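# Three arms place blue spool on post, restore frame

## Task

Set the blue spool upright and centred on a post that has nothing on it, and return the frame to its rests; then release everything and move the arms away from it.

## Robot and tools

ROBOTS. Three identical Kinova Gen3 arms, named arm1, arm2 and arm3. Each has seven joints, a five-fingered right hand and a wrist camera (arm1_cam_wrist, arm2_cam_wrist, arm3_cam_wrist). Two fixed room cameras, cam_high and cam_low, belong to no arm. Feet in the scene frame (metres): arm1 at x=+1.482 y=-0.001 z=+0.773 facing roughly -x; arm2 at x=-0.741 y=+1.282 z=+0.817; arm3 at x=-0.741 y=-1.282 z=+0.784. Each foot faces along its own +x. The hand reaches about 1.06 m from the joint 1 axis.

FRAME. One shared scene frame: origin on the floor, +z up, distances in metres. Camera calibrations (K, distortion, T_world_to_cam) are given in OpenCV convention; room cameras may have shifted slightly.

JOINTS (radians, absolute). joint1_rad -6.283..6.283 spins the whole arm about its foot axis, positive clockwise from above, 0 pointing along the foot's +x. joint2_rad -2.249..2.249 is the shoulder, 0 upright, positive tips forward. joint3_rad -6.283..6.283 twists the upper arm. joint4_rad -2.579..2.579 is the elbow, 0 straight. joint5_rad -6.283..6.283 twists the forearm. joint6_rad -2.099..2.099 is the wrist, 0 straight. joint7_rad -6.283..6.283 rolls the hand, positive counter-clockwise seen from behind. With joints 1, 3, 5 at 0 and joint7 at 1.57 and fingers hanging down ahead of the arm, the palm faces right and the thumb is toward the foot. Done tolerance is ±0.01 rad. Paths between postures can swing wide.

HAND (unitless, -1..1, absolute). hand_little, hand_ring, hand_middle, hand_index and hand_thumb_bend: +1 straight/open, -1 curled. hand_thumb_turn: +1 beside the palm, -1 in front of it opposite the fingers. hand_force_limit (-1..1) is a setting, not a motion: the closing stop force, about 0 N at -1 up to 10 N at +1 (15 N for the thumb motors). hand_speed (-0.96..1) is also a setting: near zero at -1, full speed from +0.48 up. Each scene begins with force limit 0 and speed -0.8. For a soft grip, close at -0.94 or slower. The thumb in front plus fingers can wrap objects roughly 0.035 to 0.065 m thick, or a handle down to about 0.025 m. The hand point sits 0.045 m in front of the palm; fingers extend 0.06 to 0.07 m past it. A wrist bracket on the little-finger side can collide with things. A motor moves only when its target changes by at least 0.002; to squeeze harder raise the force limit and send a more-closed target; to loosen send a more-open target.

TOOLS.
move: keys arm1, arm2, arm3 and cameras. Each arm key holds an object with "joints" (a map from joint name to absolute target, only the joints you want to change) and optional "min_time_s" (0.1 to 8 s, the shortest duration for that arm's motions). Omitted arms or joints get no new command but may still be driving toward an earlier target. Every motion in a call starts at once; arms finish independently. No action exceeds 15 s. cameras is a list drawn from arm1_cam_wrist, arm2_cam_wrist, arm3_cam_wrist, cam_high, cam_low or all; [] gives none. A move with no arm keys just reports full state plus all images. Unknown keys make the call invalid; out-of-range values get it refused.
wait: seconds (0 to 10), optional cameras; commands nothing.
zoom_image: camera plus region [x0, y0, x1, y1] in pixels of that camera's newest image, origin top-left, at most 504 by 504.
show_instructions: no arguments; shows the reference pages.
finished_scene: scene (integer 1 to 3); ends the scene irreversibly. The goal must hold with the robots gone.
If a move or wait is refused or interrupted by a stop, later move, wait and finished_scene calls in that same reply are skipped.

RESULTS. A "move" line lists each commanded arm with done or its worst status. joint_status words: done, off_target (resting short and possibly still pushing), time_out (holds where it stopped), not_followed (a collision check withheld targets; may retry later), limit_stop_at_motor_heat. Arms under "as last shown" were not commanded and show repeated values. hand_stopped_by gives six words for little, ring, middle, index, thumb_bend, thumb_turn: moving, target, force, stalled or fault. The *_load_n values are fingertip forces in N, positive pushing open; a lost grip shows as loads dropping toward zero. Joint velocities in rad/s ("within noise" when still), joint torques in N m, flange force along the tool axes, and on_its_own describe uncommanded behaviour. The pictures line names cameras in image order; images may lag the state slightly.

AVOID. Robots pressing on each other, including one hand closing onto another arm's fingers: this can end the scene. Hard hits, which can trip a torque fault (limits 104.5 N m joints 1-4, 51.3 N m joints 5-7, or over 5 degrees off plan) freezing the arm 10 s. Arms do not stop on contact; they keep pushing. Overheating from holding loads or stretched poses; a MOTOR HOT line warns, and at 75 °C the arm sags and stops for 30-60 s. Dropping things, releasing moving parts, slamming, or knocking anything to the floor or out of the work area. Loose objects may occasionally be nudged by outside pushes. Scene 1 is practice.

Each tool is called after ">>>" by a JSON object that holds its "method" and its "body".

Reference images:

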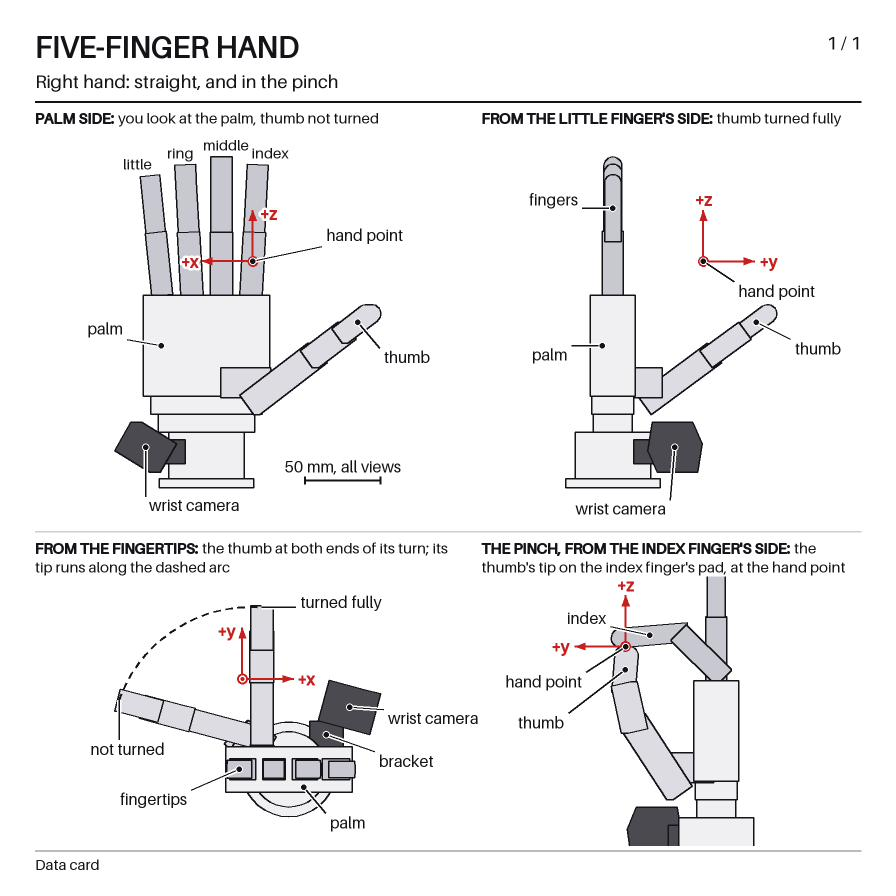

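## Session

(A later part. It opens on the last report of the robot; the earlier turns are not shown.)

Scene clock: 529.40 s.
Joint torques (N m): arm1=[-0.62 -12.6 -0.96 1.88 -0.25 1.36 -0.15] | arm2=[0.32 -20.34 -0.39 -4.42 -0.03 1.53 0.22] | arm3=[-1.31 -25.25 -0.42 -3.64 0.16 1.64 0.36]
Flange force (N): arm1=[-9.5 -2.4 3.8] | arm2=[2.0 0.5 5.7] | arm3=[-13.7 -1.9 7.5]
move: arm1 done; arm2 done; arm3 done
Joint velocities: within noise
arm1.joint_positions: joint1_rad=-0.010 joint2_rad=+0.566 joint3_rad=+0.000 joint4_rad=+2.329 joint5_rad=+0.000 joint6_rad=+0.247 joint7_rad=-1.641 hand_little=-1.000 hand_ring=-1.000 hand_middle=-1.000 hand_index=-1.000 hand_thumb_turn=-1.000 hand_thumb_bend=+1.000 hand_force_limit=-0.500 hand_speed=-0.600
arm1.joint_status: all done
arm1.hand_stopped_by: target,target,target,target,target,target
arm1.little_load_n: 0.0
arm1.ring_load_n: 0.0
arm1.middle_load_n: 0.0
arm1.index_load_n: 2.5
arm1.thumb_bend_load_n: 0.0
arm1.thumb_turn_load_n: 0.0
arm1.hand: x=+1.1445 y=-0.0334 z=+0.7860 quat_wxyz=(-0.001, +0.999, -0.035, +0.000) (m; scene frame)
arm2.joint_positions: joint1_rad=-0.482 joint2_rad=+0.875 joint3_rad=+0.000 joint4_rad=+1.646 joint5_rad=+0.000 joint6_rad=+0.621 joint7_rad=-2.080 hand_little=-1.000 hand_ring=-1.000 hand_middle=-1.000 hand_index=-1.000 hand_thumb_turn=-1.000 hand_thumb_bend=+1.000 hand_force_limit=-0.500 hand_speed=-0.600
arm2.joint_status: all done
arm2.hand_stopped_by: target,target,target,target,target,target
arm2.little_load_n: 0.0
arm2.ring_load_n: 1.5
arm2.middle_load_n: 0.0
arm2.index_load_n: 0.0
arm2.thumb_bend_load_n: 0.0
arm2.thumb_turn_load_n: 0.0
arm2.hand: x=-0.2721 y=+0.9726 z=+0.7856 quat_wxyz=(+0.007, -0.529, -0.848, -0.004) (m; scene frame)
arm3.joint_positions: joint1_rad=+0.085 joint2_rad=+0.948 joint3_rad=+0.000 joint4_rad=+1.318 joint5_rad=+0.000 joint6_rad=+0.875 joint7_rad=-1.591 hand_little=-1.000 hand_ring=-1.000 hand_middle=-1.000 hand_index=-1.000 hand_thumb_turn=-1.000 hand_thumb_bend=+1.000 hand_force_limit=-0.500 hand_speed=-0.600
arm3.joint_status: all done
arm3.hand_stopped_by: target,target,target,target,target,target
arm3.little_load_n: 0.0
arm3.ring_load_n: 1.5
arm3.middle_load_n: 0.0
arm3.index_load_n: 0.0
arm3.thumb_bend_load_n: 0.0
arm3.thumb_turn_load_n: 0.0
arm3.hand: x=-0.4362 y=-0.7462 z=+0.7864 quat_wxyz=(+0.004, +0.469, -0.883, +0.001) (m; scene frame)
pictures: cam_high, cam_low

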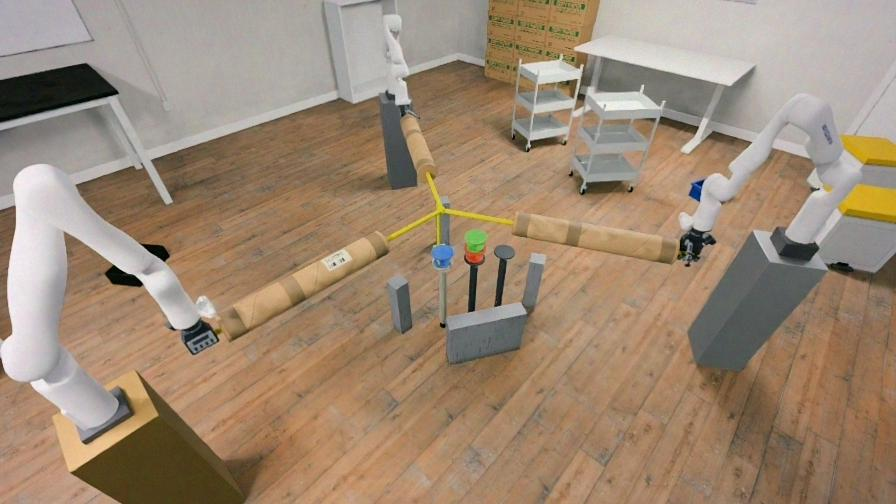

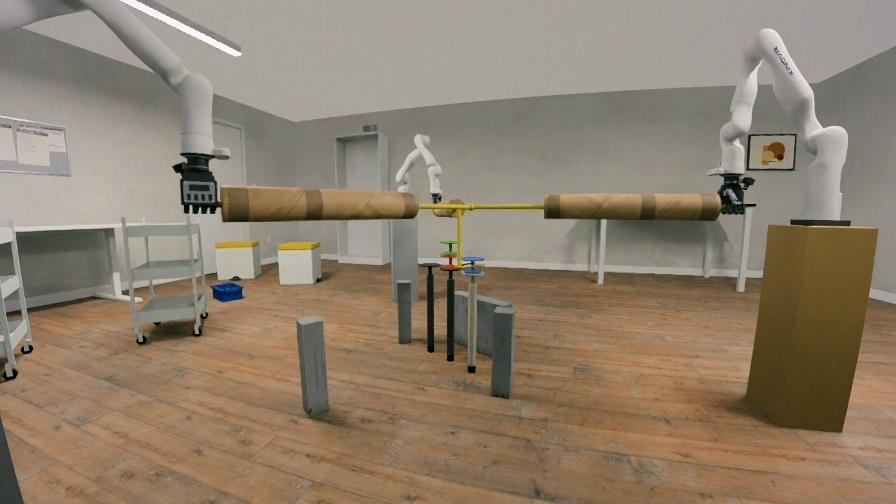

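>>> {"method": "move", "body": {"arm1": {"joints":{"joint1_rad":-0.1897,"joint2_rad":0.6048,"joint4_rad":2.1917,"joint6_rad":0.3451,"joint7_rad":-1.8203},"min_time_s":3}, "arm2": {"joints":{"joint1_rad":-0.3355,"joint2_rad":0.888,"joint4_rad":1.6063,"joint6_rad":0.6473,"joint7_rad":-1.9337},"min_time_s":3}, "arm3": {"joints":{"joint1_rad":0.0819,"joint2_rad":0.8226,"joint4_rad":1.6309,"joint6_rad":0.6881,"joint7_rad":-1.5938},"min_time_s":3}}}

>>> {"method": "move", "body": {"arm1": {"joints":{"joint1_rad":-0.3243,"joint2_rad":0.6616,"joint4_rad":2.0191,"joint6_rad":0.4609,"joint7_rad":-1.9549},"min_time_s":3}, "arm2": {"joints":{"joint1_rad":-0.1042,"joint2_rad":0.9174,"joint4_rad":1.5243,"joint6_rad":0.6999,"joint7_rad":-1.7024},"min_time_s":3}, "arm3": {"joints":{"joint1_rad":0.0778,"joint2_rad":0.7206,"joint4_rad":1.9045,"joint6_rad":0.5165,"joint7_rad":-1.5978},"min_time_s":3}, "cameras": ["cam_high","cam_low"]}}

>>> {"method": "zoom_image", "body": {"camera": "cam_high", "region": [410, 200, 500, 290]}}

>>> {"method": "zoom_image", "body": {"camera": "cam_low", "region": [410, 225, 490, 305]}}

Scene clock: 563.60 s.
Joint torques (N m): arm1=[-1.25 -14.08 -1.72 1.1 -0.45 1.45 -0.15] | arm2=[1.31 -20.55 0.64 -4.32 0.27 1.67 0.22] | arm3=[-1.48 -22.79 -0.67 -2.96 0.08 1.18 0.34]
Flange force (N): arm1=[-10.4 -2.0 3.9] | arm2=[2.0 2.6 5.6] | arm3=[-10.8 -2.5 8.2]
move: arm1 done; arm2 done; arm3 done
Joint velocities: within noise
arm1.joint_positions: joint1_rad=-0.190 joint2_rad=+0.605 joint3_rad=+0.000 joint4_rad=+2.192 joint5_rad=+0.000 joint6_rad=+0.345 joint7_rad=-1.820 hand_little=-1.000 hand_ring=-1.000 hand_middle=-1.000 hand_index=-1.000 hand_thumb_turn=-1.000 hand_thumb_bend=+1.000 hand_force_limit=-0.500 hand_speed=-0.600
arm1.joint_status: all done
arm1.hand_stopped_by: target,target,target,target,target,target
arm1.little_load_n: 0.0
arm1.ring_load_n: 0.0
arm1.middle_load_n: 0.0
arm1.index_load_n: 2.5
arm1.thumb_bend_load_n: 0.0
arm1.thumb_turn_load_n: 0.0
arm1.hand: x=+1.1025 y=-0.0956 z=+0.7860 quat_wxyz=(-0.001, +0.999, -0.035, +0.000) (m; scene frame)
arm2.joint_positions: joint1_rad=-0.335 joint2_rad=+0.888 joint3_rad=+0.000 joint4_rad=+1.606 joint5_rad=+0.000 joint6_rad=+0.647 joint7_rad=-1.934 hand_little=-1.000 hand_ring=-1.000 hand_middle=-1.000 hand_index=-1.000 hand_thumb_turn=-1.000 hand_thumb_bend=+1.000 hand_force_limit=-0.500 hand_speed=-0.600
arm2.joint_status: all done
arm2.hand_stopped_by: target,target,target,target,target,target
arm2.little_load_n: 0.0
arm2.ring_load_n: 1.5
arm2.middle_load_n: 0.5
arm2.index_load_n: 0.0
arm2.thumb_bend_load_n: 0.0
arm2.thumb_turn_load_n: 0.0
arm2.hand: x=-0.3140 y=+0.9103 z=+0.7857 quat_wxyz=(+0.007, -0.529, -0.848, -0.004) (m; scene frame)
arm3.joint_positions: joint1_rad=+0.082 joint2_rad=+0.823 joint3_rad=+0.000 joint4_rad=+1.631 joint5_rad=+0.000 joint6_rad=+0.688 joint7_rad=-1.594 hand_little=-1.000 hand_ring=-1.000 hand_middle=-1.000 hand_index=-1.000 hand_thumb_turn=-1.000 hand_thumb_bend=+1.000 hand_force_limit=-0.500 hand_speed=-0.600
arm3.joint_status: all done
arm3.hand_stopped_by: target,target,target,target,target,target
arm3.little_load_n: 0.0
arm3.ring_load_n: 1.5
arm3.middle_load_n: 0.0
arm3.index_load_n: 0.0
arm3.thumb_bend_load_n: 0.0
arm3.thumb_turn_load_n: 0.0
arm3.hand: x=-0.4781 y=-0.8083 z=+0.7863 quat_wxyz=(+0.004, +0.469, -0.883, +0.001) (m; scene frame)
pictures: none

Scene clock: 569.43 s.
Joint torques (N m): arm1=[-26.62 -19.06 -30.57 -4.84 -7.06 -0.66 1.11] | arm2=[50.08 -27.92 50.46 -15.69 15.31 -4.05 -1.74] | arm3=[-13.01 -42.15 -12.79 -64.5 -5.67 -29.06 -1.73]
Flange force (N): arm1=[-25.5 -58.6 7.1] | arm2=[32.7 87.4 7.9] | arm3=[112.8 -30.9 4.3]
move: arm1 done; arm2 done; arm3 time_out
TORQUE WARNING: arm3's joint4_rad reached its warning level (56.7 N m). A warning alone does not stop the arm.
Joint velocities: within noise
arm1.joint_positions: joint1_rad=-0.324 joint2_rad=+0.662 joint3_rad=+0.000 joint4_rad=+2.019 joint5_rad=+0.000 joint6_rad=+0.461 joint7_rad=-1.955 hand_little=-1.000 hand_ring=-1.000 hand_middle=-1.000 hand_index=-1.000 hand_thumb_turn=-1.000 hand_thumb_bend=+1.000 hand_force_limit=-0.500 hand_speed=-0.600
arm1.joint_status: all done
arm1.hand_stopped_by: target,target,target,target,target,target
arm1.little_load_n: 0.0
arm1.ring_load_n: 0.0
arm1.middle_load_n: 1.0
arm1.index_load_n: 2.0
arm1.thumb_bend_load_n: 0.0
arm1.thumb_turn_load_n: 0.0
arm1.hand: x=+1.0605 y=-0.1578 z=+0.7860 quat_wxyz=(-0.001, +0.999, -0.035, +0.000) (m; scene frame)
arm2.joint_positions: joint1_rad=-0.104 joint2_rad=+0.917 joint3_rad=+0.000 joint4_rad=+1.524 joint5_rad=+0.000 joint6_rad=+0.700 joint7_rad=-1.702 hand_little=-1.000 hand_ring=-0.999 hand_middle=-0.999 hand_index=-0.999 hand_thumb_turn=-1.000 hand_thumb_bend=+1.000 hand_force_limit=-0.500 hand_speed=-0.600
arm2.joint_status: all done
arm2.hand_stopped_by: target,target,target,target,target,target
arm2.little_load_n: 0.0
arm2.ring_load_n: 7.5
arm2.middle_load_n: 8.0
arm2.index_load_n: 7.0
arm2.thumb_bend_load_n: 0.0
arm2.thumb_turn_load_n: 0.0
arm2.hand: x=-0.3972 y=+0.8206 z=+0.7858 quat_wxyz=(+0.007, -0.529, -0.848, -0.004) (m; scene frame)
arm3.joint_positions: joint1_rad=+0.078 joint2_rad=+0.721 joint3_rad=+0.000 joint4_rad=+1.905 joint5_rad=+0.000 joint6_rad=+0.531 joint7_rad=-1.598 hand_little=-1.000 hand_ring=-0.999 hand_middle=-1.000 hand_index=-1.000 hand_thumb_turn=-1.000 hand_thumb_bend=+1.000 hand_force_limit=-0.500 hand_speed=-0.600
arm3.joint_status: joint6_rad time_out (moved -0.157 of -0.172); the others done
arm3.hand_stopped_by: target,target,target,target,target,target
arm3.little_load_n: 3.0
arm3.ring_load_n: 6.0
arm3.middle_load_n: 0.0
arm3.index_load_n: 0.0
arm3.thumb_bend_load_n: 0.0
arm3.thumb_turn_load_n: 0.0
arm3.hand: x=-0.5226 y=-0.8745 z=+0.7858 quat_wxyz=(+0.010, +0.469, -0.883, +0.004) (m; scene frame)
pictures: cam_high, cam_low

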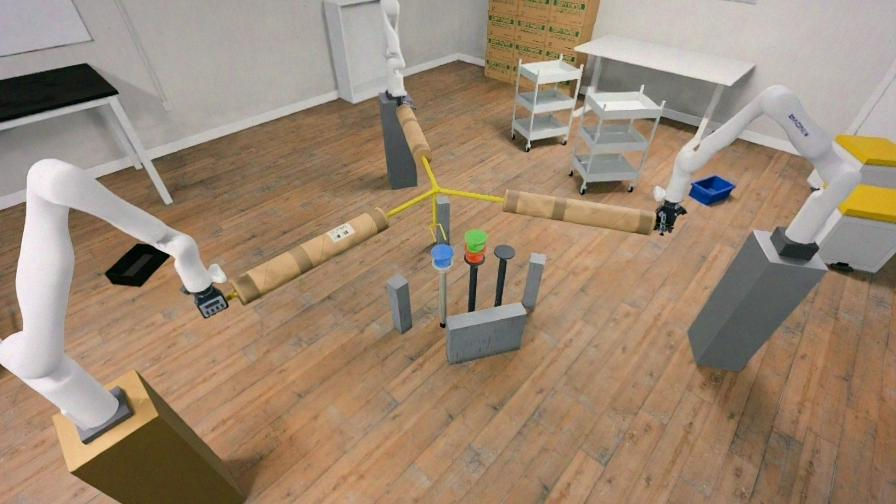

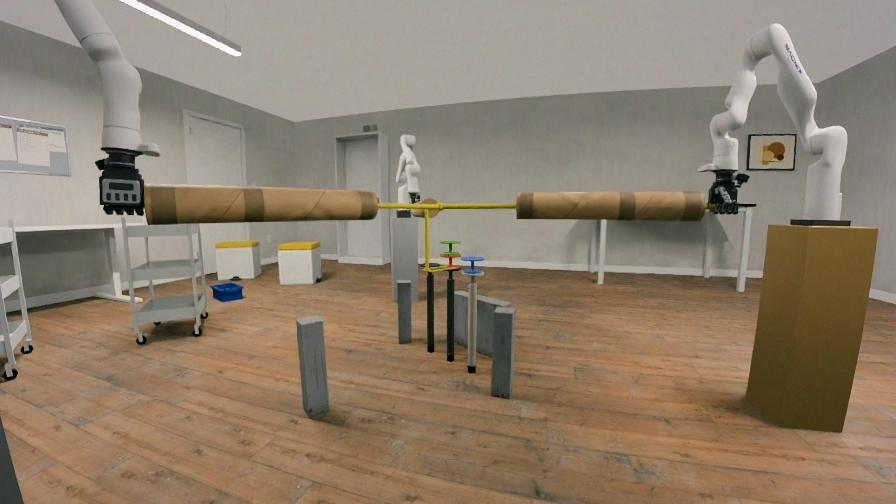

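Scaled by 5.600.

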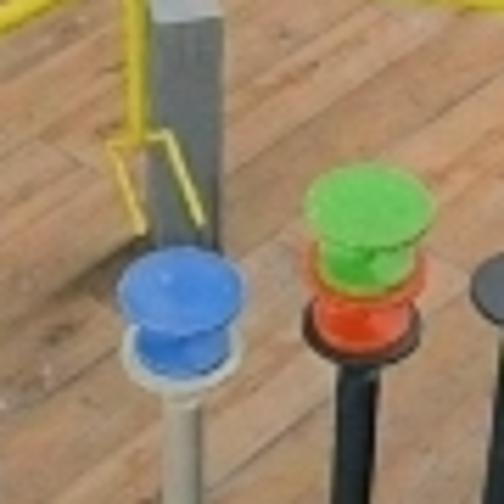

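Scaled by 6.300.

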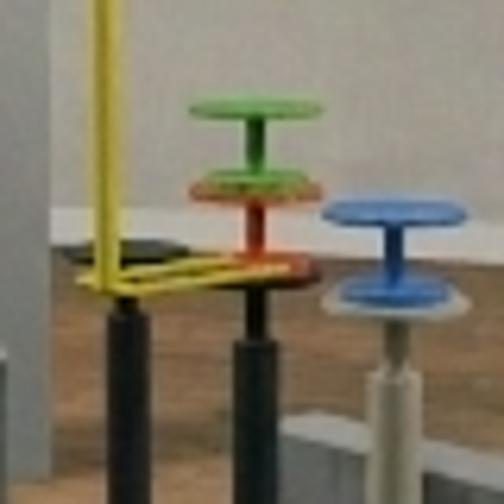

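>>> {"method": "move", "body": {"arm2": {"joints":{"joint1_rad":-0.1966,"joint2_rad":0.9174,"joint4_rad":1.5243,"joint6_rad":0.6999,"joint7_rad":-1.7948},"min_time_s":1.5}, "arm3": {"joints":{"joint1_rad":0.0778,"joint2_rad":0.7206,"joint4_rad":1.9045,"joint6_rad":0.5165,"joint7_rad":-1.5978},"min_time_s":1.5}, "cameras": ["all"]}}

Scene clock: 577.27 s.
Joint torques (N m): arm1=[0.98 -18.68 1.1 -6.94 -0.03 -1.86 -0.47] | arm2=[-3.24 -21.76 -4.09 -5.77 -1.45 1.16 0.08] | arm3=[1.66 -18.84 2.89 0.82 1.39 2.48 0.49]
Flange force (N): arm1=[3.6 0.3 3.8] | arm2=[1.9 -6.3 5.6] | arm3=[-13.5 4.5 9.1]
move: arm2 done; arm3 done
TORQUE WARNING: arm3's joint4_rad reached its warning level (56.7 N m). A warning alone does not stop the arm.
Joint velocities: within noise
arm1: as last shown
arm1.middle_load_n: 0.0
arm1.index_load_n: 2.5
arm1.hand: x=+1.0605 y=-0.1577 z=+0.7860 quat_wxyz=(-0.001, +0.999, -0.035, +0.000) (m; scene frame)
arm2.joint_positions: joint1_rad=-0.197 joint2_rad=+0.917 joint3_rad=+0.000 joint4_rad=+1.524 joint5_rad=+0.000 joint6_rad=+0.700 joint7_rad=-1.795 hand_little=-1.000 hand_ring=-1.000 hand_middle=-1.000 hand_index=-1.000 hand_thumb_turn=-1.000 hand_thumb_bend=+1.000 hand_force_limit=-0.500 hand_speed=-0.600
arm2.joint_status: all done
arm2.hand_stopped_by: target,target,target,target,target,target
arm2.little_load_n: 0.0
arm2.ring_load_n: 1.0
arm2.middle_load_n: 0.0
arm2.index_load_n: 0.0
arm2.thumb_bend_load_n: 0.0
arm2.thumb_turn_load_n: 0.0
arm2.hand: x=-0.3559 y=+0.8481 z=+0.7858 quat_wxyz=(+0.007, -0.529, -0.848, -0.004) (m; scene frame)
arm3.joint_positions: joint1_rad=+0.078 joint2_rad=+0.721 joint3_rad=+0.000 joint4_rad=+1.905 joint5_rad=+0.000 joint6_rad=+0.517 joint7_rad=-1.598 hand_little=-1.000 hand_ring=-1.000 hand_middle=-1.000 hand_index=-1.000 hand_thumb_turn=-1.000 hand_thumb_bend=+1.000 hand_force_limit=-0.500 hand_speed=-0.600
arm3.joint_status: all done
arm3.hand_stopped_by: target,target,target,target,target,target
arm3.little_load_n: 0.0
arm3.ring_load_n: 2.0
arm3.middle_load_n: 1.0
arm3.index_load_n: 0.5
arm3.thumb_bend_load_n: 0.0
arm3.thumb_turn_load_n: 0.5
arm3.hand: x=-0.5201 y=-0.8706 z=+0.7862 quat_wxyz=(+0.004, +0.469, -0.883, +0.001) (m; scene frame)
pictures: arm1_cam_wrist, arm2_cam_wrist, arm3_cam_wrist, cam_high, cam_low
camera_calibration:
arm1_cam_wrist: T_world_to_cam=[[0.216414, -0.975825, -0.030507, -0.356038], [-0.897444, -0.211139, 0.387318, 0.637576], [-0.384396, -0.0564425, -0.921441, 1.23923], [0, 0, 0, 1]] pos_world=[1.1256, -0.142868, 0.884075]
arm2_cam_wrist: T_world_to_cam=[[0.793785, 0.608069, 0.0125595, -0.238129], [0.497374, -0.660889, 0.562001, 0.285428], [0.350036, -0.439861, -0.827041, 1.26356], [0, 0, 0, 1]] pos_world=[-0.395234, 0.889229, 0.8876]
arm3_cam_wrist: T_world_to_cam=[[-0.960928, 0.274208, -0.0377759, -0.232238], [0.232701, 0.874185, 0.426204, 0.561545], [0.149892, 0.400761, -0.903838, 1.2566], [0, 0, 0, 1]] pos_world=[-0.54219, -0.93081, 0.887658]

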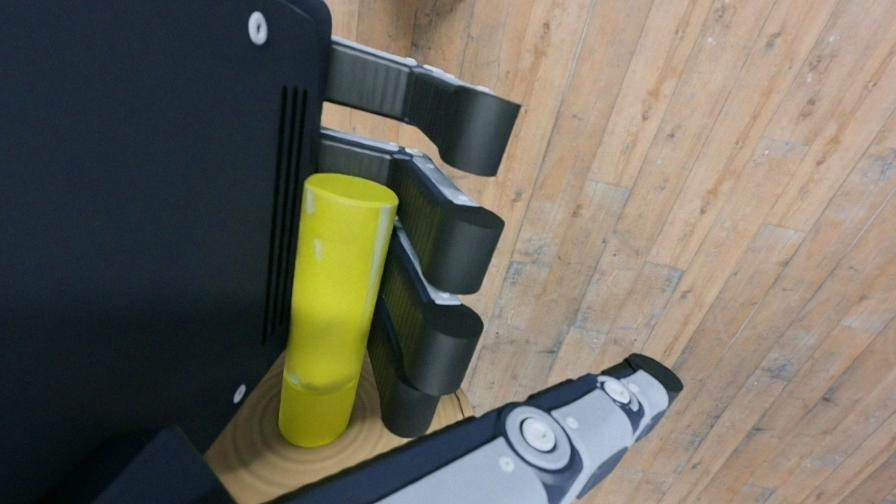

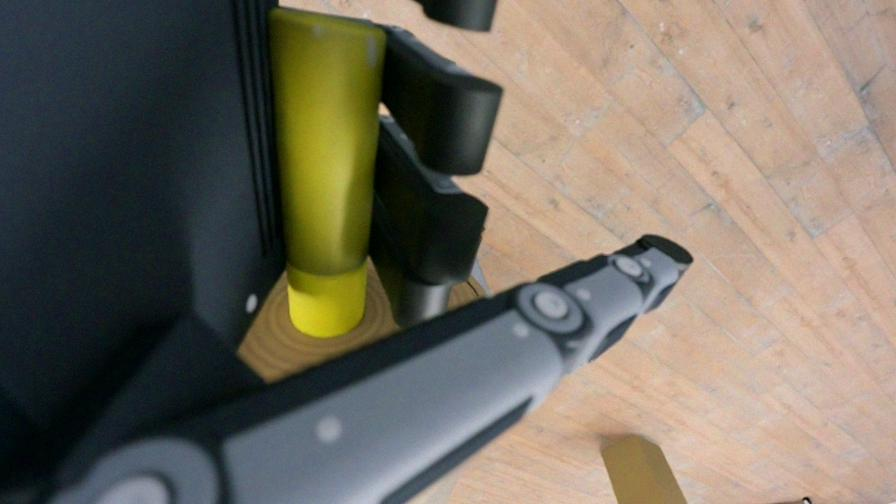

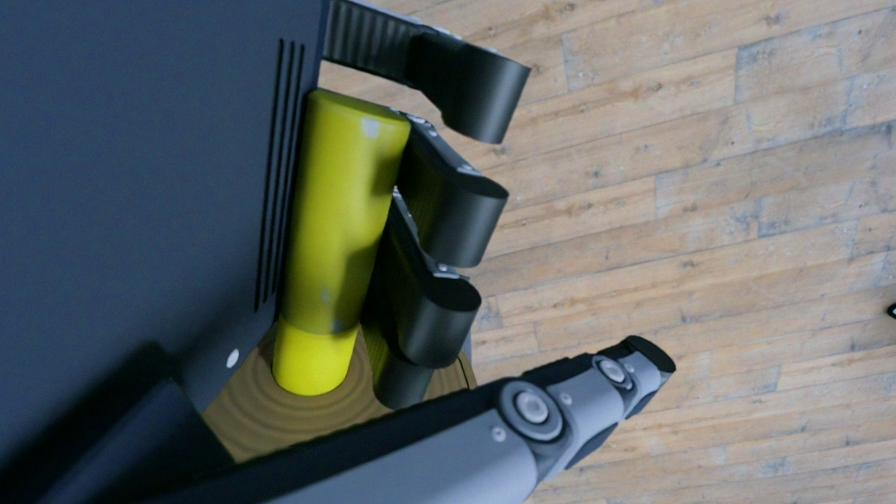

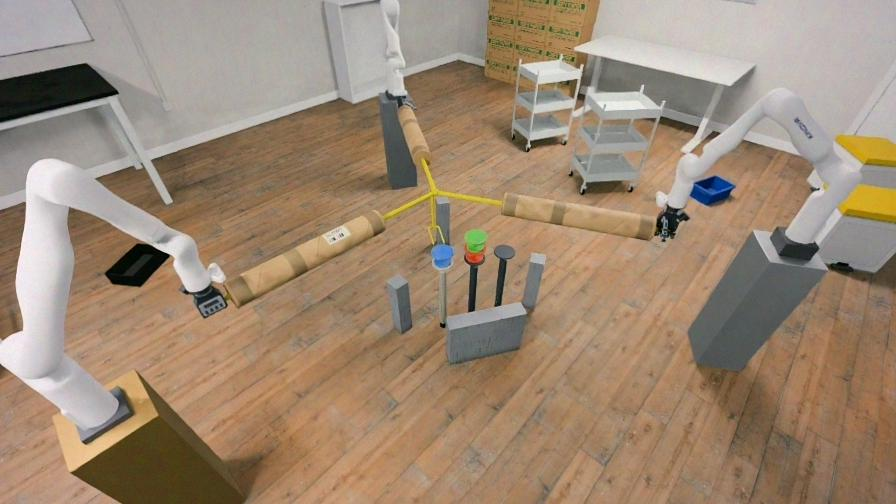

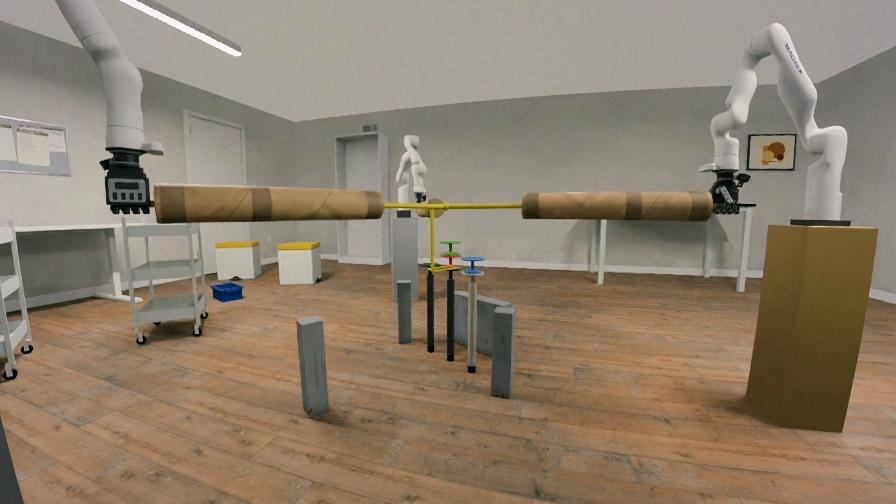

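>>> {"method": "move", "body": {"arm1": {"joints":{"joint1_rad":-0.2632,"joint2_rad":0.8372,"joint4_rad":1.6869,"joint6_rad":0.6175,"joint7_rad":-1.8938},"min_time_s":3}, "arm2": {"joints":{"joint1_rad":-0.0369,"joint2_rad":0.8981,"joint4_rad":1.7225,"joint6_rad":0.521,"joint7_rad":-1.6351},"min_time_s":3}, "arm3": {"joints":{"joint1_rad":-0.1386,"joint2_rad":0.7283,"joint4_rad":2.0777,"joint6_rad":0.3357,"joint7_rad":-1.8142},"min_time_s":3}}}

Scene clock: 595.23 s.
Joint torques (N m): arm1=[1.18 -22.59 1.23 -8.12 0.03 -1.82 -0.48] | arm2=[-2.33 -19.75 -3.5 -3.61 -0.99 1.49 0.08] | arm3=[0.6 -17.05 1.83 2.94 0.88 2.71 0.49]
Flange force (N): arm1=[3.8 0.5 3.6] | arm2=[1.2 -4.6 5.4] | arm3=[-12.3 5.2 10.4]
move: arm1 done; arm2 done; arm3 done
Joint velocities: within noise
arm1.joint_positions: joint1_rad=-0.263 joint2_rad=+0.837 joint3_rad=+0.000 joint4_rad=+1.687 joint5_rad=+0.000 joint6_rad=+0.617 joint7_rad=-1.894 hand_little=-1.000 hand_ring=-1.000 hand_middle=-1.000 hand_index=-1.000 hand_thumb_turn=-1.000 hand_thumb_bend=+1.000 hand_force_limit=-0.500 hand_speed=-0.600
arm1.joint_status: all done
arm1.hand_stopped_by: target,target,target,target,target,target
arm1.little_load_n: 0.5
arm1.ring_load_n: 0.0
arm1.middle_load_n: 0.0
arm1.index_load_n: 2.0
arm1.thumb_bend_load_n: 0.0
arm1.thumb_turn_load_n: 0.0
arm1.hand: x=+0.9619 y=-0.1579 z=+0.7610 quat_wxyz=(-0.001, +0.999, -0.035, +0.000) (m; scene frame)
arm2.joint_positions: joint1_rad=-0.037 joint2_rad=+0.898 joint3_rad=+0.000 joint4_rad=+1.723 joint5_rad=+0.000 joint6_rad=+0.521 joint7_rad=-1.635 hand_little=-1.000 hand_ring=-1.000 hand_middle=-1.000 hand_index=-1.000 hand_thumb_turn=-1.000 hand_thumb_bend=+1.000 hand_force_limit=-0.500 hand_speed=-0.600
arm2.joint_status: all done
arm2.hand_stopped_by: target,target,target,target,target,target
arm2.little_load_n: 0.0
arm2.ring_load_n: 1.0
arm2.middle_load_n: 0.0
arm2.index_load_n: 0.0
arm2.thumb_bend_load_n: 0.0
arm2.thumb_turn_load_n: 0.0
arm2.hand: x=-0.4544 y=+0.8477 z=+0.7609 quat_wxyz=(+0.007, -0.529, -0.848, -0.004) (m; scene frame)
arm3.joint_positions: joint1_rad=-0.139 joint2_rad=+0.728 joint3_rad=+0.000 joint4_rad=+2.078 joint5_rad=+0.000 joint6_rad=+0.336 joint7_rad=-1.814 hand_little=-1.000 hand_ring=-1.000 hand_middle=-1.000 hand_index=-1.000 hand_thumb_turn=-1.000 hand_thumb_bend=+1.000 hand_force_limit=-0.500 hand_speed=-0.600
arm3.joint_status: all done
arm3.hand_stopped_by: target,target,target,target,target,target
arm3.little_load_n: 0.0
arm3.ring_load_n: 2.0
arm3.middle_load_n: 1.0
arm3.index_load_n: 1.0
arm3.thumb_bend_load_n: 0.0
arm3.thumb_turn_load_n: 0.0
arm3.hand: x=-0.6187 y=-0.8708 z=+0.7611 quat_wxyz=(+0.004, +0.469, -0.883, +0.001) (m; scene frame)
pictures: none

>>> {"method": "move", "body": {"arm1": {"joints":{"joint1_rad":-0.2245,"joint2_rad":1.0111,"joint4_rad":1.3259,"joint6_rad":0.8046,"joint7_rad":-1.8551},"min_time_s":3}, "arm2": {"joints":{"joint1_rad":0.1378,"joint2_rad":0.9077,"joint4_rad":1.8391,"joint6_rad":0.3948,"joint7_rad":-1.4604},"min_time_s":3}, "arm3": {"joints":{"joint1_rad":-0.3755,"joint2_rad":0.7633,"joint4_rad":2.1663,"joint6_rad":0.212,"joint7_rad":-2.0511},"min_time_s":3}, "cameras": ["cam_high","cam_low"]}}

>>> {"method": "move", "body": {"arm1": {"joints":{"joint1_rad":-0.2245,"joint2_rad":1.1946,"joint4_rad":1.291,"joint6_rad":0.656,"joint7_rad":-1.8551},"min_time_s":2.5}, "arm2": {"joints":{"joint1_rad":0.1373,"joint2_rad":1.142,"joint4_rad":1.7704,"joint6_rad":0.2292,"joint7_rad":-1.4609},"min_time_s":2.5}, "arm3": {"joints":{"joint1_rad":-0.374,"joint2_rad":1.0455,"joint4_rad":2.1163,"joint6_rad":-0.0201,"joint7_rad":-2.0496},"min_time_s":2.5}}}

>>> {"method": "move", "body": {"arm1": {"joints":{"joint1_rad":-0.2245,"joint2_rad":1.4014,"joint4_rad":1.1752,"joint6_rad":0.565,"joint7_rad":-1.8551},"min_time_s":2.5}, "arm2": {"joints":{"joint1_rad":0.1366,"joint2_rad":1.3788,"joint4_rad":1.6268,"joint6_rad":0.136,"joint7_rad":-1.4616},"min_time_s":2.5}, "arm3": {"joints":{"joint1_rad":-0.3726,"joint2_rad":1.3129,"joint4_rad":1.9836,"joint6_rad":-0.1549,"joint7_rad":-2.0482},"min_time_s":2.5}}}

>>> {"method": "move", "body": {"arm1": {"joints":{"joint1_rad":-0.2245,"joint2_rad":1.6077,"joint4_rad":0.9904,"joint6_rad":0.5436,"joint7_rad":-1.8551},"min_time_s":2.5}, "arm2": {"joints":{"joint1_rad":0.1361,"joint2_rad":1.592,"joint4_rad":1.4336,"joint6_rad":0.1161,"joint7_rad":-1.4621},"min_time_s":2.5}, "arm3": {"joints":{"joint1_rad":-0.3713,"joint2_rad":1.5351,"joint4_rad":1.8035,"joint6_rad":-0.197,"joint7_rad":-2.0469},"min_time_s":2.5}, "cameras": ["all"]}}

Scene clock: 613.53 s.
Joint torques (N m): arm1=[1.25 -25.96 1.07 -9.09 0.08 -1.68 -0.47] | arm2=[-1.47 -18.17 -2.85 -1.33 -0.56 2.02 0.07] | arm3=[-0.27 -15.94 0.84 4.79 0.57 2.99 0.45]
Flange force (N): arm1=[3.4 0.6 3.5] | arm2=[-0.5 -3.2 5.3] | arm3=[-12.2 6.0 11.0]
move: arm1 done; arm2 done; arm3 done
Joint velocities: within noise
arm1.joint_positions: joint1_rad=-0.225 joint2_rad=+1.011 joint3_rad=+0.000 joint4_rad=+1.326 joint5_rad=+0.000 joint6_rad=+0.805 joint7_rad=-1.855 hand_little=-1.000 hand_ring=-1.000 hand_middle=-1.000 hand_index=-1.000 hand_thumb_turn=-1.000 hand_thumb_bend=+1.000 hand_force_limit=-0.500 hand_speed=-0.600
arm1.joint_status: all done
arm1.hand_stopped_by: target,target,target,target,target,target
arm1.little_load_n: 0.0
arm1.ring_load_n: 0.0
arm1.middle_load_n: 0.0
arm1.index_load_n: 2.0
arm1.thumb_bend_load_n: 0.5
arm1.thumb_turn_load_n: 0.0
arm1.hand: x=+0.8720 y=-0.1578 z=+0.7410 quat_wxyz=(-0.001, +0.999, -0.035, +0.000) (m; scene frame)
arm2.joint_positions: joint1_rad=+0.138 joint2_rad=+0.908 joint3_rad=+0.000 joint4_rad=+1.839 joint5_rad=+0.000 joint6_rad=+0.395 joint7_rad=-1.460 hand_little=-1.000 hand_ring=-1.000 hand_middle=-1.000 hand_index=-1.000 hand_thumb_turn=-1.000 hand_thumb_bend=+1.000 hand_force_limit=-0.500 hand_speed=-0.600
arm2.joint_status: all done
arm2.hand_stopped_by: target,target,target,target,target,target
arm2.little_load_n: 0.0
arm2.ring_load_n: 1.0
arm2.middle_load_n: 0.0
arm2.index_load_n: 0.5
arm2.thumb_bend_load_n: 0.0
arm2.thumb_turn_load_n: 0.0
arm2.hand: x=-0.5445 y=+0.8476 z=+0.7410 quat_wxyz=(+0.007, -0.529, -0.848, -0.004) (m; scene frame)
arm3.joint_positions: joint1_rad=-0.376 joint2_rad=+0.763 joint3_rad=+0.000 joint4_rad=+2.166 joint5_rad=+0.000 joint6_rad=+0.212 joint7_rad=-2.051 hand_little=-1.000 hand_ring=-1.000 hand_middle=-1.000 hand_index=-1.000 hand_thumb_turn=-1.000 hand_thumb_bend=+1.000 hand_force_limit=-0.500 hand_speed=-0.600
arm3.joint_status: all done
arm3.hand_stopped_by: target,target,target,target,target,target
arm3.little_load_n: 0.0
arm3.ring_load_n: 2.0
arm3.middle_load_n: 1.0
arm3.index_load_n: 1.0
arm3.thumb_bend_load_n: 0.0
arm3.thumb_turn_load_n: 0.0
arm3.hand: x=-0.7086 y=-0.8707 z=+0.7411 quat_wxyz=(+0.004, +0.469, -0.883, +0.001) (m; scene frame)
pictures: cam_high, cam_low

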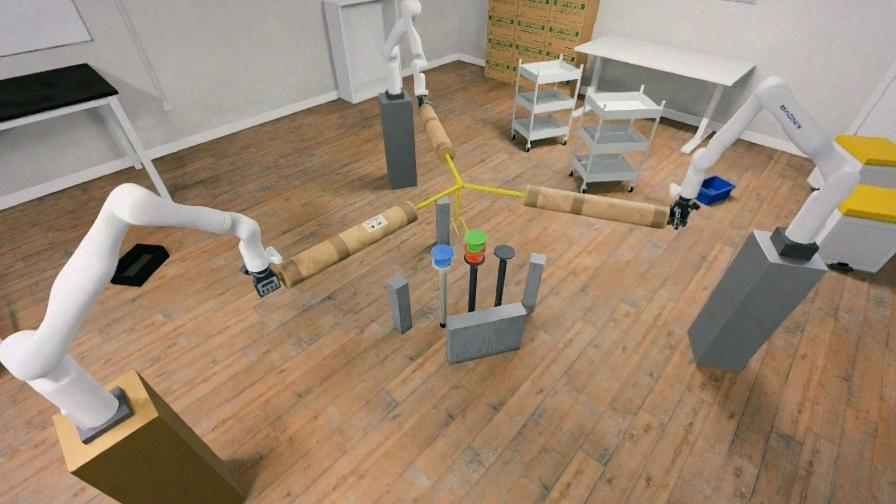

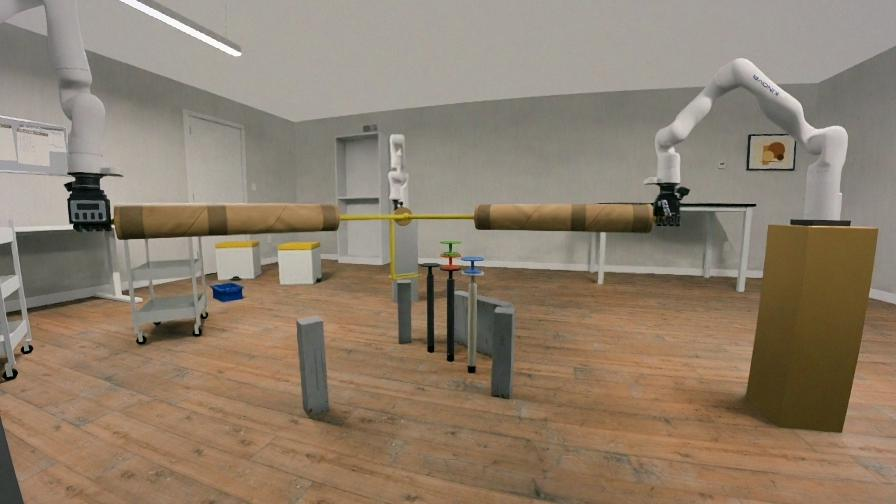

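Scene clock: 616.33 s.
Joint torques (N m): arm1=[-0.46 -24.32 -0.65 -3.87 -0.38 0.45 -0.27] | arm2=[1.33 -19.92 0.67 -1.89 0.26 0.98 0.11] | arm3=[-1.6 -18.93 -0.85 3.07 0.39 1.07 0.36]
Flange force (N): arm1=[-6.1 0.4 4.1] | arm2=[2.6 3.6 3.9] | arm3=[-6.4 -0.7 11.4]
move: arm1 done; arm2 done; arm3 done
Joint velocities: within noise
arm1.joint_positions: joint1_rad=-0.224 joint2_rad=+1.195 joint3_rad=+0.000 joint4_rad=+1.291 joint5_rad=+0.000 joint6_rad=+0.656 joint7_rad=-1.855 hand_little=-1.000 hand_ring=-1.000 hand_middle=-1.000 hand_index=-1.000 hand_thumb_turn=-1.000 hand_thumb_bend=+1.000 hand_force_limit=-0.500 hand_speed=-0.600
arm1.joint_status: all done
arm1.hand_stopped_by: target,target,target,target,target,target
arm1.little_load_n: 0.0
arm1.ring_load_n: 0.5
arm1.middle_load_n: 0.0
arm1.index_load_n: 2.5
arm1.thumb_bend_load_n: 0.0
arm1.thumb_turn_load_n: 0.0
arm1.hand: x=+0.8719 y=-0.1576 z=+0.6410 quat_wxyz=(-0.001, +0.999, -0.035, +0.000) (m; scene frame)
arm2.joint_positions: joint1_rad=+0.137 joint2_rad=+1.142 joint3_rad=+0.000 joint4_rad=+1.770 joint5_rad=+0.000 joint6_rad=+0.229 joint7_rad=-1.461 hand_little=-1.000 hand_ring=-1.000 hand_middle=-1.000 hand_index=-1.000 hand_thumb_turn=-1.000 hand_thumb_bend=+1.000 hand_force_limit=-0.500 hand_speed=-0.600
arm2.joint_status: all done
arm2.hand_stopped_by: target,target,target,target,target,target
arm2.little_load_n: 0.0
arm2.ring_load_n: 1.0
arm2.middle_load_n: 0.5
arm2.index_load_n: 0.0
arm2.thumb_bend_load_n: 0.0
arm2.thumb_turn_load_n: 0.0
arm2.hand: x=-0.5446 y=+0.8476 z=+0.6409 quat_wxyz=(+0.007, -0.529, -0.848, -0.004) (m; scene frame)
arm3.joint_positions: joint1_rad=-0.374 joint2_rad=+1.045 joint3_rad=+0.000 joint4_rad=+2.116 joint5_rad=+0.000 joint6_rad=-0.020 joint7_rad=-2.050 hand_little=-1.000 hand_ring=-1.000 hand_middle=-1.000 hand_index=-1.000 hand_thumb_turn=-1.000 hand_thumb_bend=+1.000 hand_force_limit=-0.500 hand_speed=-0.600
arm3.joint_status: all done
arm3.hand_stopped_by: target,target,target,target,target,target
arm3.little_load_n: 0.0
arm3.ring_load_n: 1.5
arm3.middle_load_n: 0.0
arm3.index_load_n: 0.5
arm3.thumb_bend_load_n: 0.0
arm3.thumb_turn_load_n: 0.0
arm3.hand: x=-0.7085 y=-0.8707 z=+0.6411 quat_wxyz=(+0.004, +0.469, -0.883, +0.001) (m; scene frame)
pictures: none

Scene clock: 619.13 s.
Joint torques (N m): arm1=[-0.94 -24.08 -1.08 -2.61 -0.48 0.73 -0.26] | arm2=[1.65 -19.79 1.17 -0.49 0.35 1.22 0.15] | arm3=[-1.68 -19.47 -0.98 4.31 0.49 1.05 0.35]
Flange force (N): arm1=[-7.4 -0.2 4.8] | arm2=[1.6 4.2 2.7] | arm3=[-5.6 -1.2 11.5]
move: arm1 done; arm2 done; arm3 done
Joint velocities: within noise
arm1.joint_positions: joint1_rad=-0.224 joint2_rad=+1.401 joint3_rad=+0.000 joint4_rad=+1.175 joint5_rad=+0.000 joint6_rad=+0.565 joint7_rad=-1.855 hand_little=-1.000 hand_ring=-1.000 hand_middle=-1.000 hand_index=-1.000 hand_thumb_turn=-1.000 hand_thumb_bend=+1.000 hand_force_limit=-0.500 hand_speed=-0.600
arm1.joint_status: all done
arm1.hand_stopped_by: target,target,target,target,target,target
arm1.little_load_n: 0.0
arm1.ring_load_n: 0.5
arm1.middle_load_n: 0.0
arm1.index_load_n: 2.5
arm1.thumb_bend_load_n: 0.0
arm1.thumb_turn_load_n: 0.0
arm1.hand: x=+0.8720 y=-0.1574 z=+0.5410 quat_wxyz=(-0.001, +0.999, -0.035, +0.000) (m; scene frame)
arm2.joint_positions: joint1_rad=+0.137 joint2_rad=+1.379 joint3_rad=+0.000 joint4_rad=+1.627 joint5_rad=+0.000 joint6_rad=+0.136 joint7_rad=-1.462 hand_little=-1.000 hand_ring=-1.000 hand_middle=-1.000 hand_index=-1.000 hand_thumb_turn=-1.000 hand_thumb_bend=+1.000 hand_force_limit=-0.500 hand_speed=-0.600
arm2.joint_status: all done
arm2.hand_stopped_by: target,target,target,target,target,target
arm2.little_load_n: 0.0
arm2.ring_load_n: 1.5
arm2.middle_load_n: 0.0
arm2.index_load_n: 0.5
arm2.thumb_bend_load_n: 0.0
arm2.thumb_turn_load_n: 0.0
arm2.hand: x=-0.5447 y=+0.8476 z=+0.5410 quat_wxyz=(+0.007, -0.529, -0.848, -0.003) (m; scene frame)
arm3.joint_positions: joint1_rad=-0.373 joint2_rad=+1.313 joint3_rad=+0.000 joint4_rad=+1.984 joint5_rad=+0.000 joint6_rad=-0.155 joint7_rad=-2.048 hand_little=-1.000 hand_ring=-1.000 hand_middle=-1.000 hand_index=-1.000 hand_thumb_turn=-1.000 hand_thumb_bend=+1.000 hand_force_limit=-0.500 hand_speed=-0.600
arm3.joint_status: all done
arm3.hand_stopped_by: target,target,target,target,target,target
arm3.little_load_n: 0.0
arm3.ring_load_n: 1.5
arm3.middle_load_n: 0.0
arm3.index_load_n: 0.0
arm3.thumb_bend_load_n: 0.0
arm3.thumb_turn_load_n: 0.0
arm3.hand: x=-0.7085 y=-0.8706 z=+0.5411 quat_wxyz=(+0.004, +0.469, -0.883, +0.001) (m; scene frame)
pictures: none

Scene clock: 621.93 s.
Joint torques (N m): arm1=[-0.79 -24.05 -0.95 -2.5 -0.44 0.66 -0.28] | arm2=[1.66 -19.87 1.04 -0.46 0.3 1.11 0.13] | arm3=[-1.7 -19.41 -1.07 4.68 0.48 1.05 0.36]
Flange force (N): arm1=[-7.8 0.2 5.7] | arm2=[1.8 4.2 1.8] | arm3=[-5.3 -1.4 11.5]
move: arm1 done; arm2 done; arm3 done
Joint velocities: within noise
arm1.joint_positions: joint1_rad=-0.224 joint2_rad=+1.608 joint3_rad=+0.000 joint4_rad=+0.990 joint5_rad=+0.000 joint6_rad=+0.544 joint7_rad=-1.855 hand_little=-1.000 hand_ring=-1.000 hand_middle=-1.000 hand_index=-1.000 hand_thumb_turn=-1.000 hand_thumb_bend=+1.000 hand_force_limit=-0.500 hand_speed=-0.600
arm1.joint_status: all done
arm1.hand_stopped_by: target,target,target,target,target,target
arm1.little_load_n: 0.0
arm1.ring_load_n: 0.0
arm1.middle_load_n: 0.0
arm1.index_load_n: 2.5
arm1.thumb_bend_load_n: 0.0
arm1.thumb_turn_load_n: 0.0
arm1.hand: x=+0.8720 y=-0.1572 z=+0.4510 quat_wxyz=(-0.001, +0.999, -0.035, +0.000) (m; scene frame)
arm2.joint_positions: joint1_rad=+0.136 joint2_rad=+1.592 joint3_rad=+0.000 joint4_rad=+1.434 joint5_rad=+0.000 joint6_rad=+0.116 joint7_rad=-1.462 hand_little=-1.000 hand_ring=-1.000 hand_middle=-1.000 hand_index=-1.000 hand_thumb_turn=-1.000 hand_thumb_bend=+1.000 hand_force_limit=-0.500 hand_speed=-0.600
arm2.joint_status: all done
arm2.hand_stopped_by: target,target,target,target,target,target
arm2.little_load_n: 0.0
arm2.ring_load_n: 1.0
arm2.middle_load_n: 0.0
arm2.index_load_n: 0.0
arm2.thumb_bend_load_n: 0.0
arm2.thumb_turn_load_n: 0.0
arm2.hand: x=-0.5448 y=+0.8476 z=+0.4509 quat_wxyz=(+0.008, -0.529, -0.848, -0.004) (m; scene frame)
arm3.joint_positions: joint1_rad=-0.371 joint2_rad=+1.535 joint3_rad=+0.000 joint4_rad=+1.803 joint5_rad=+0.000 joint6_rad=-0.197 joint7_rad=-2.047 hand_little=-1.000 hand_ring=-1.000 hand_middle=-1.000 hand_index=-1.000 hand_thumb_turn=-1.000 hand_thumb_bend=+1.000 hand_force_limit=-0.500 hand_speed=-0.600
arm3.joint_status: all done
arm3.hand_stopped_by: target,target,target,target,target,target
arm3.little_load_n: 0.0
arm3.ring_load_n: 1.5
arm3.middle_load_n: 0.0
arm3.index_load_n: 0.0
arm3.thumb_bend_load_n: 0.0
arm3.thumb_turn_load_n: 0.0
arm3.hand: x=-0.7085 y=-0.8705 z=+0.4512 quat_wxyz=(+0.004, +0.469, -0.883, +0.001) (m; scene frame)
pictures: arm1_cam_wrist, arm2_cam_wrist, arm3_cam_wrist, cam_high, cam_low
camera_calibration:
arm1_cam_wrist: T_world_to_cam=[[0.216426, -0.975823, -0.0304846, -0.324923], [-0.897492, -0.211149, 0.387199, 0.598485], [-0.384275, -0.0564401, -0.921492, 0.85808], [0, 0, 0, 1]] pos_world=[0.937196, -0.142268, 0.549075]
arm2_cam_wrist: T_world_to_cam=[[0.793725, 0.608147, 0.0125647, -0.0837811], [0.497479, -0.660895, 0.5619, 0.567332], [0.350022, -0.439744, -0.827109, 1.0525], [0, 0, 0, 1]] pos_world=[-0.584134, 0.888728, 0.5528]
arm3_cam_wrist: T_world_to_cam=[[-0.96095, 0.274124, -0.0378172, -0.425938], [0.232608, 0.874212, 0.4262, 0.748056], [0.149892, 0.400761, -0.903838, 0.981909], [0, 0, 0, 1]] pos_world=[-0.73049, -0.93071, 0.552557]

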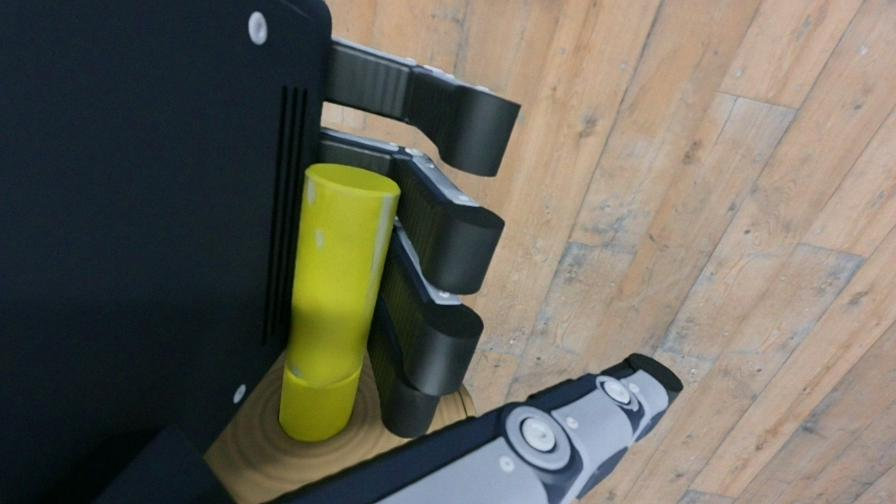

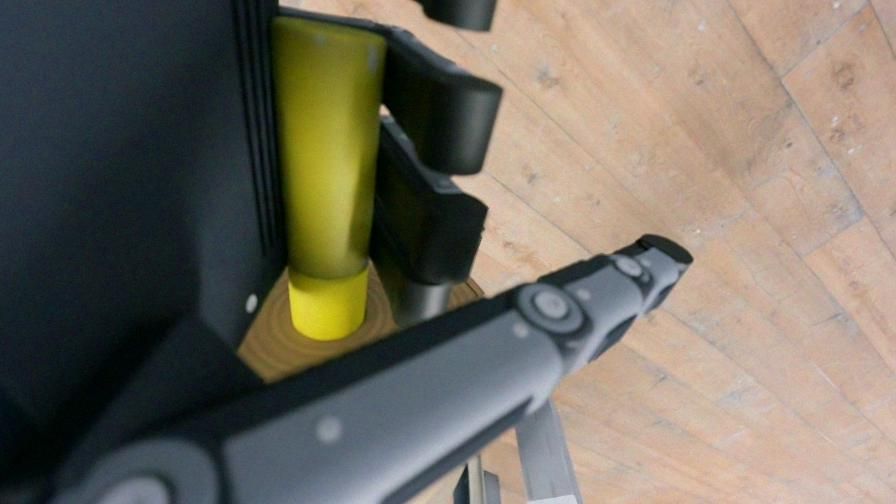

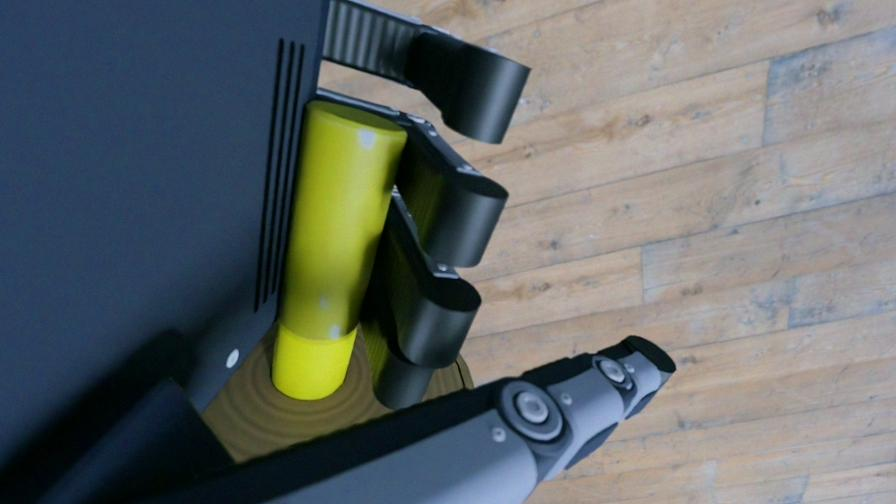

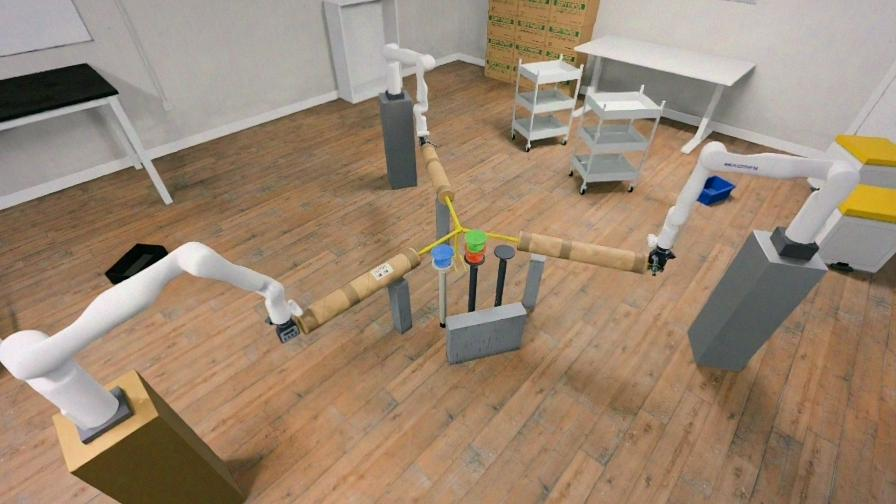

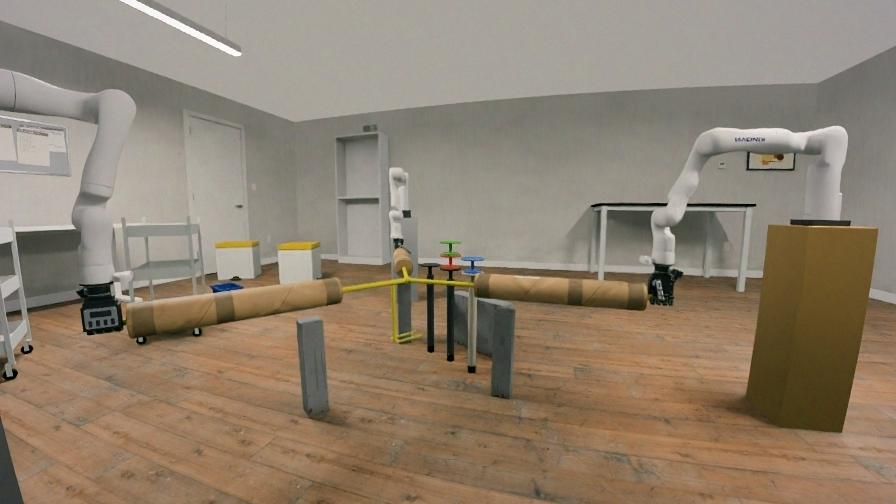

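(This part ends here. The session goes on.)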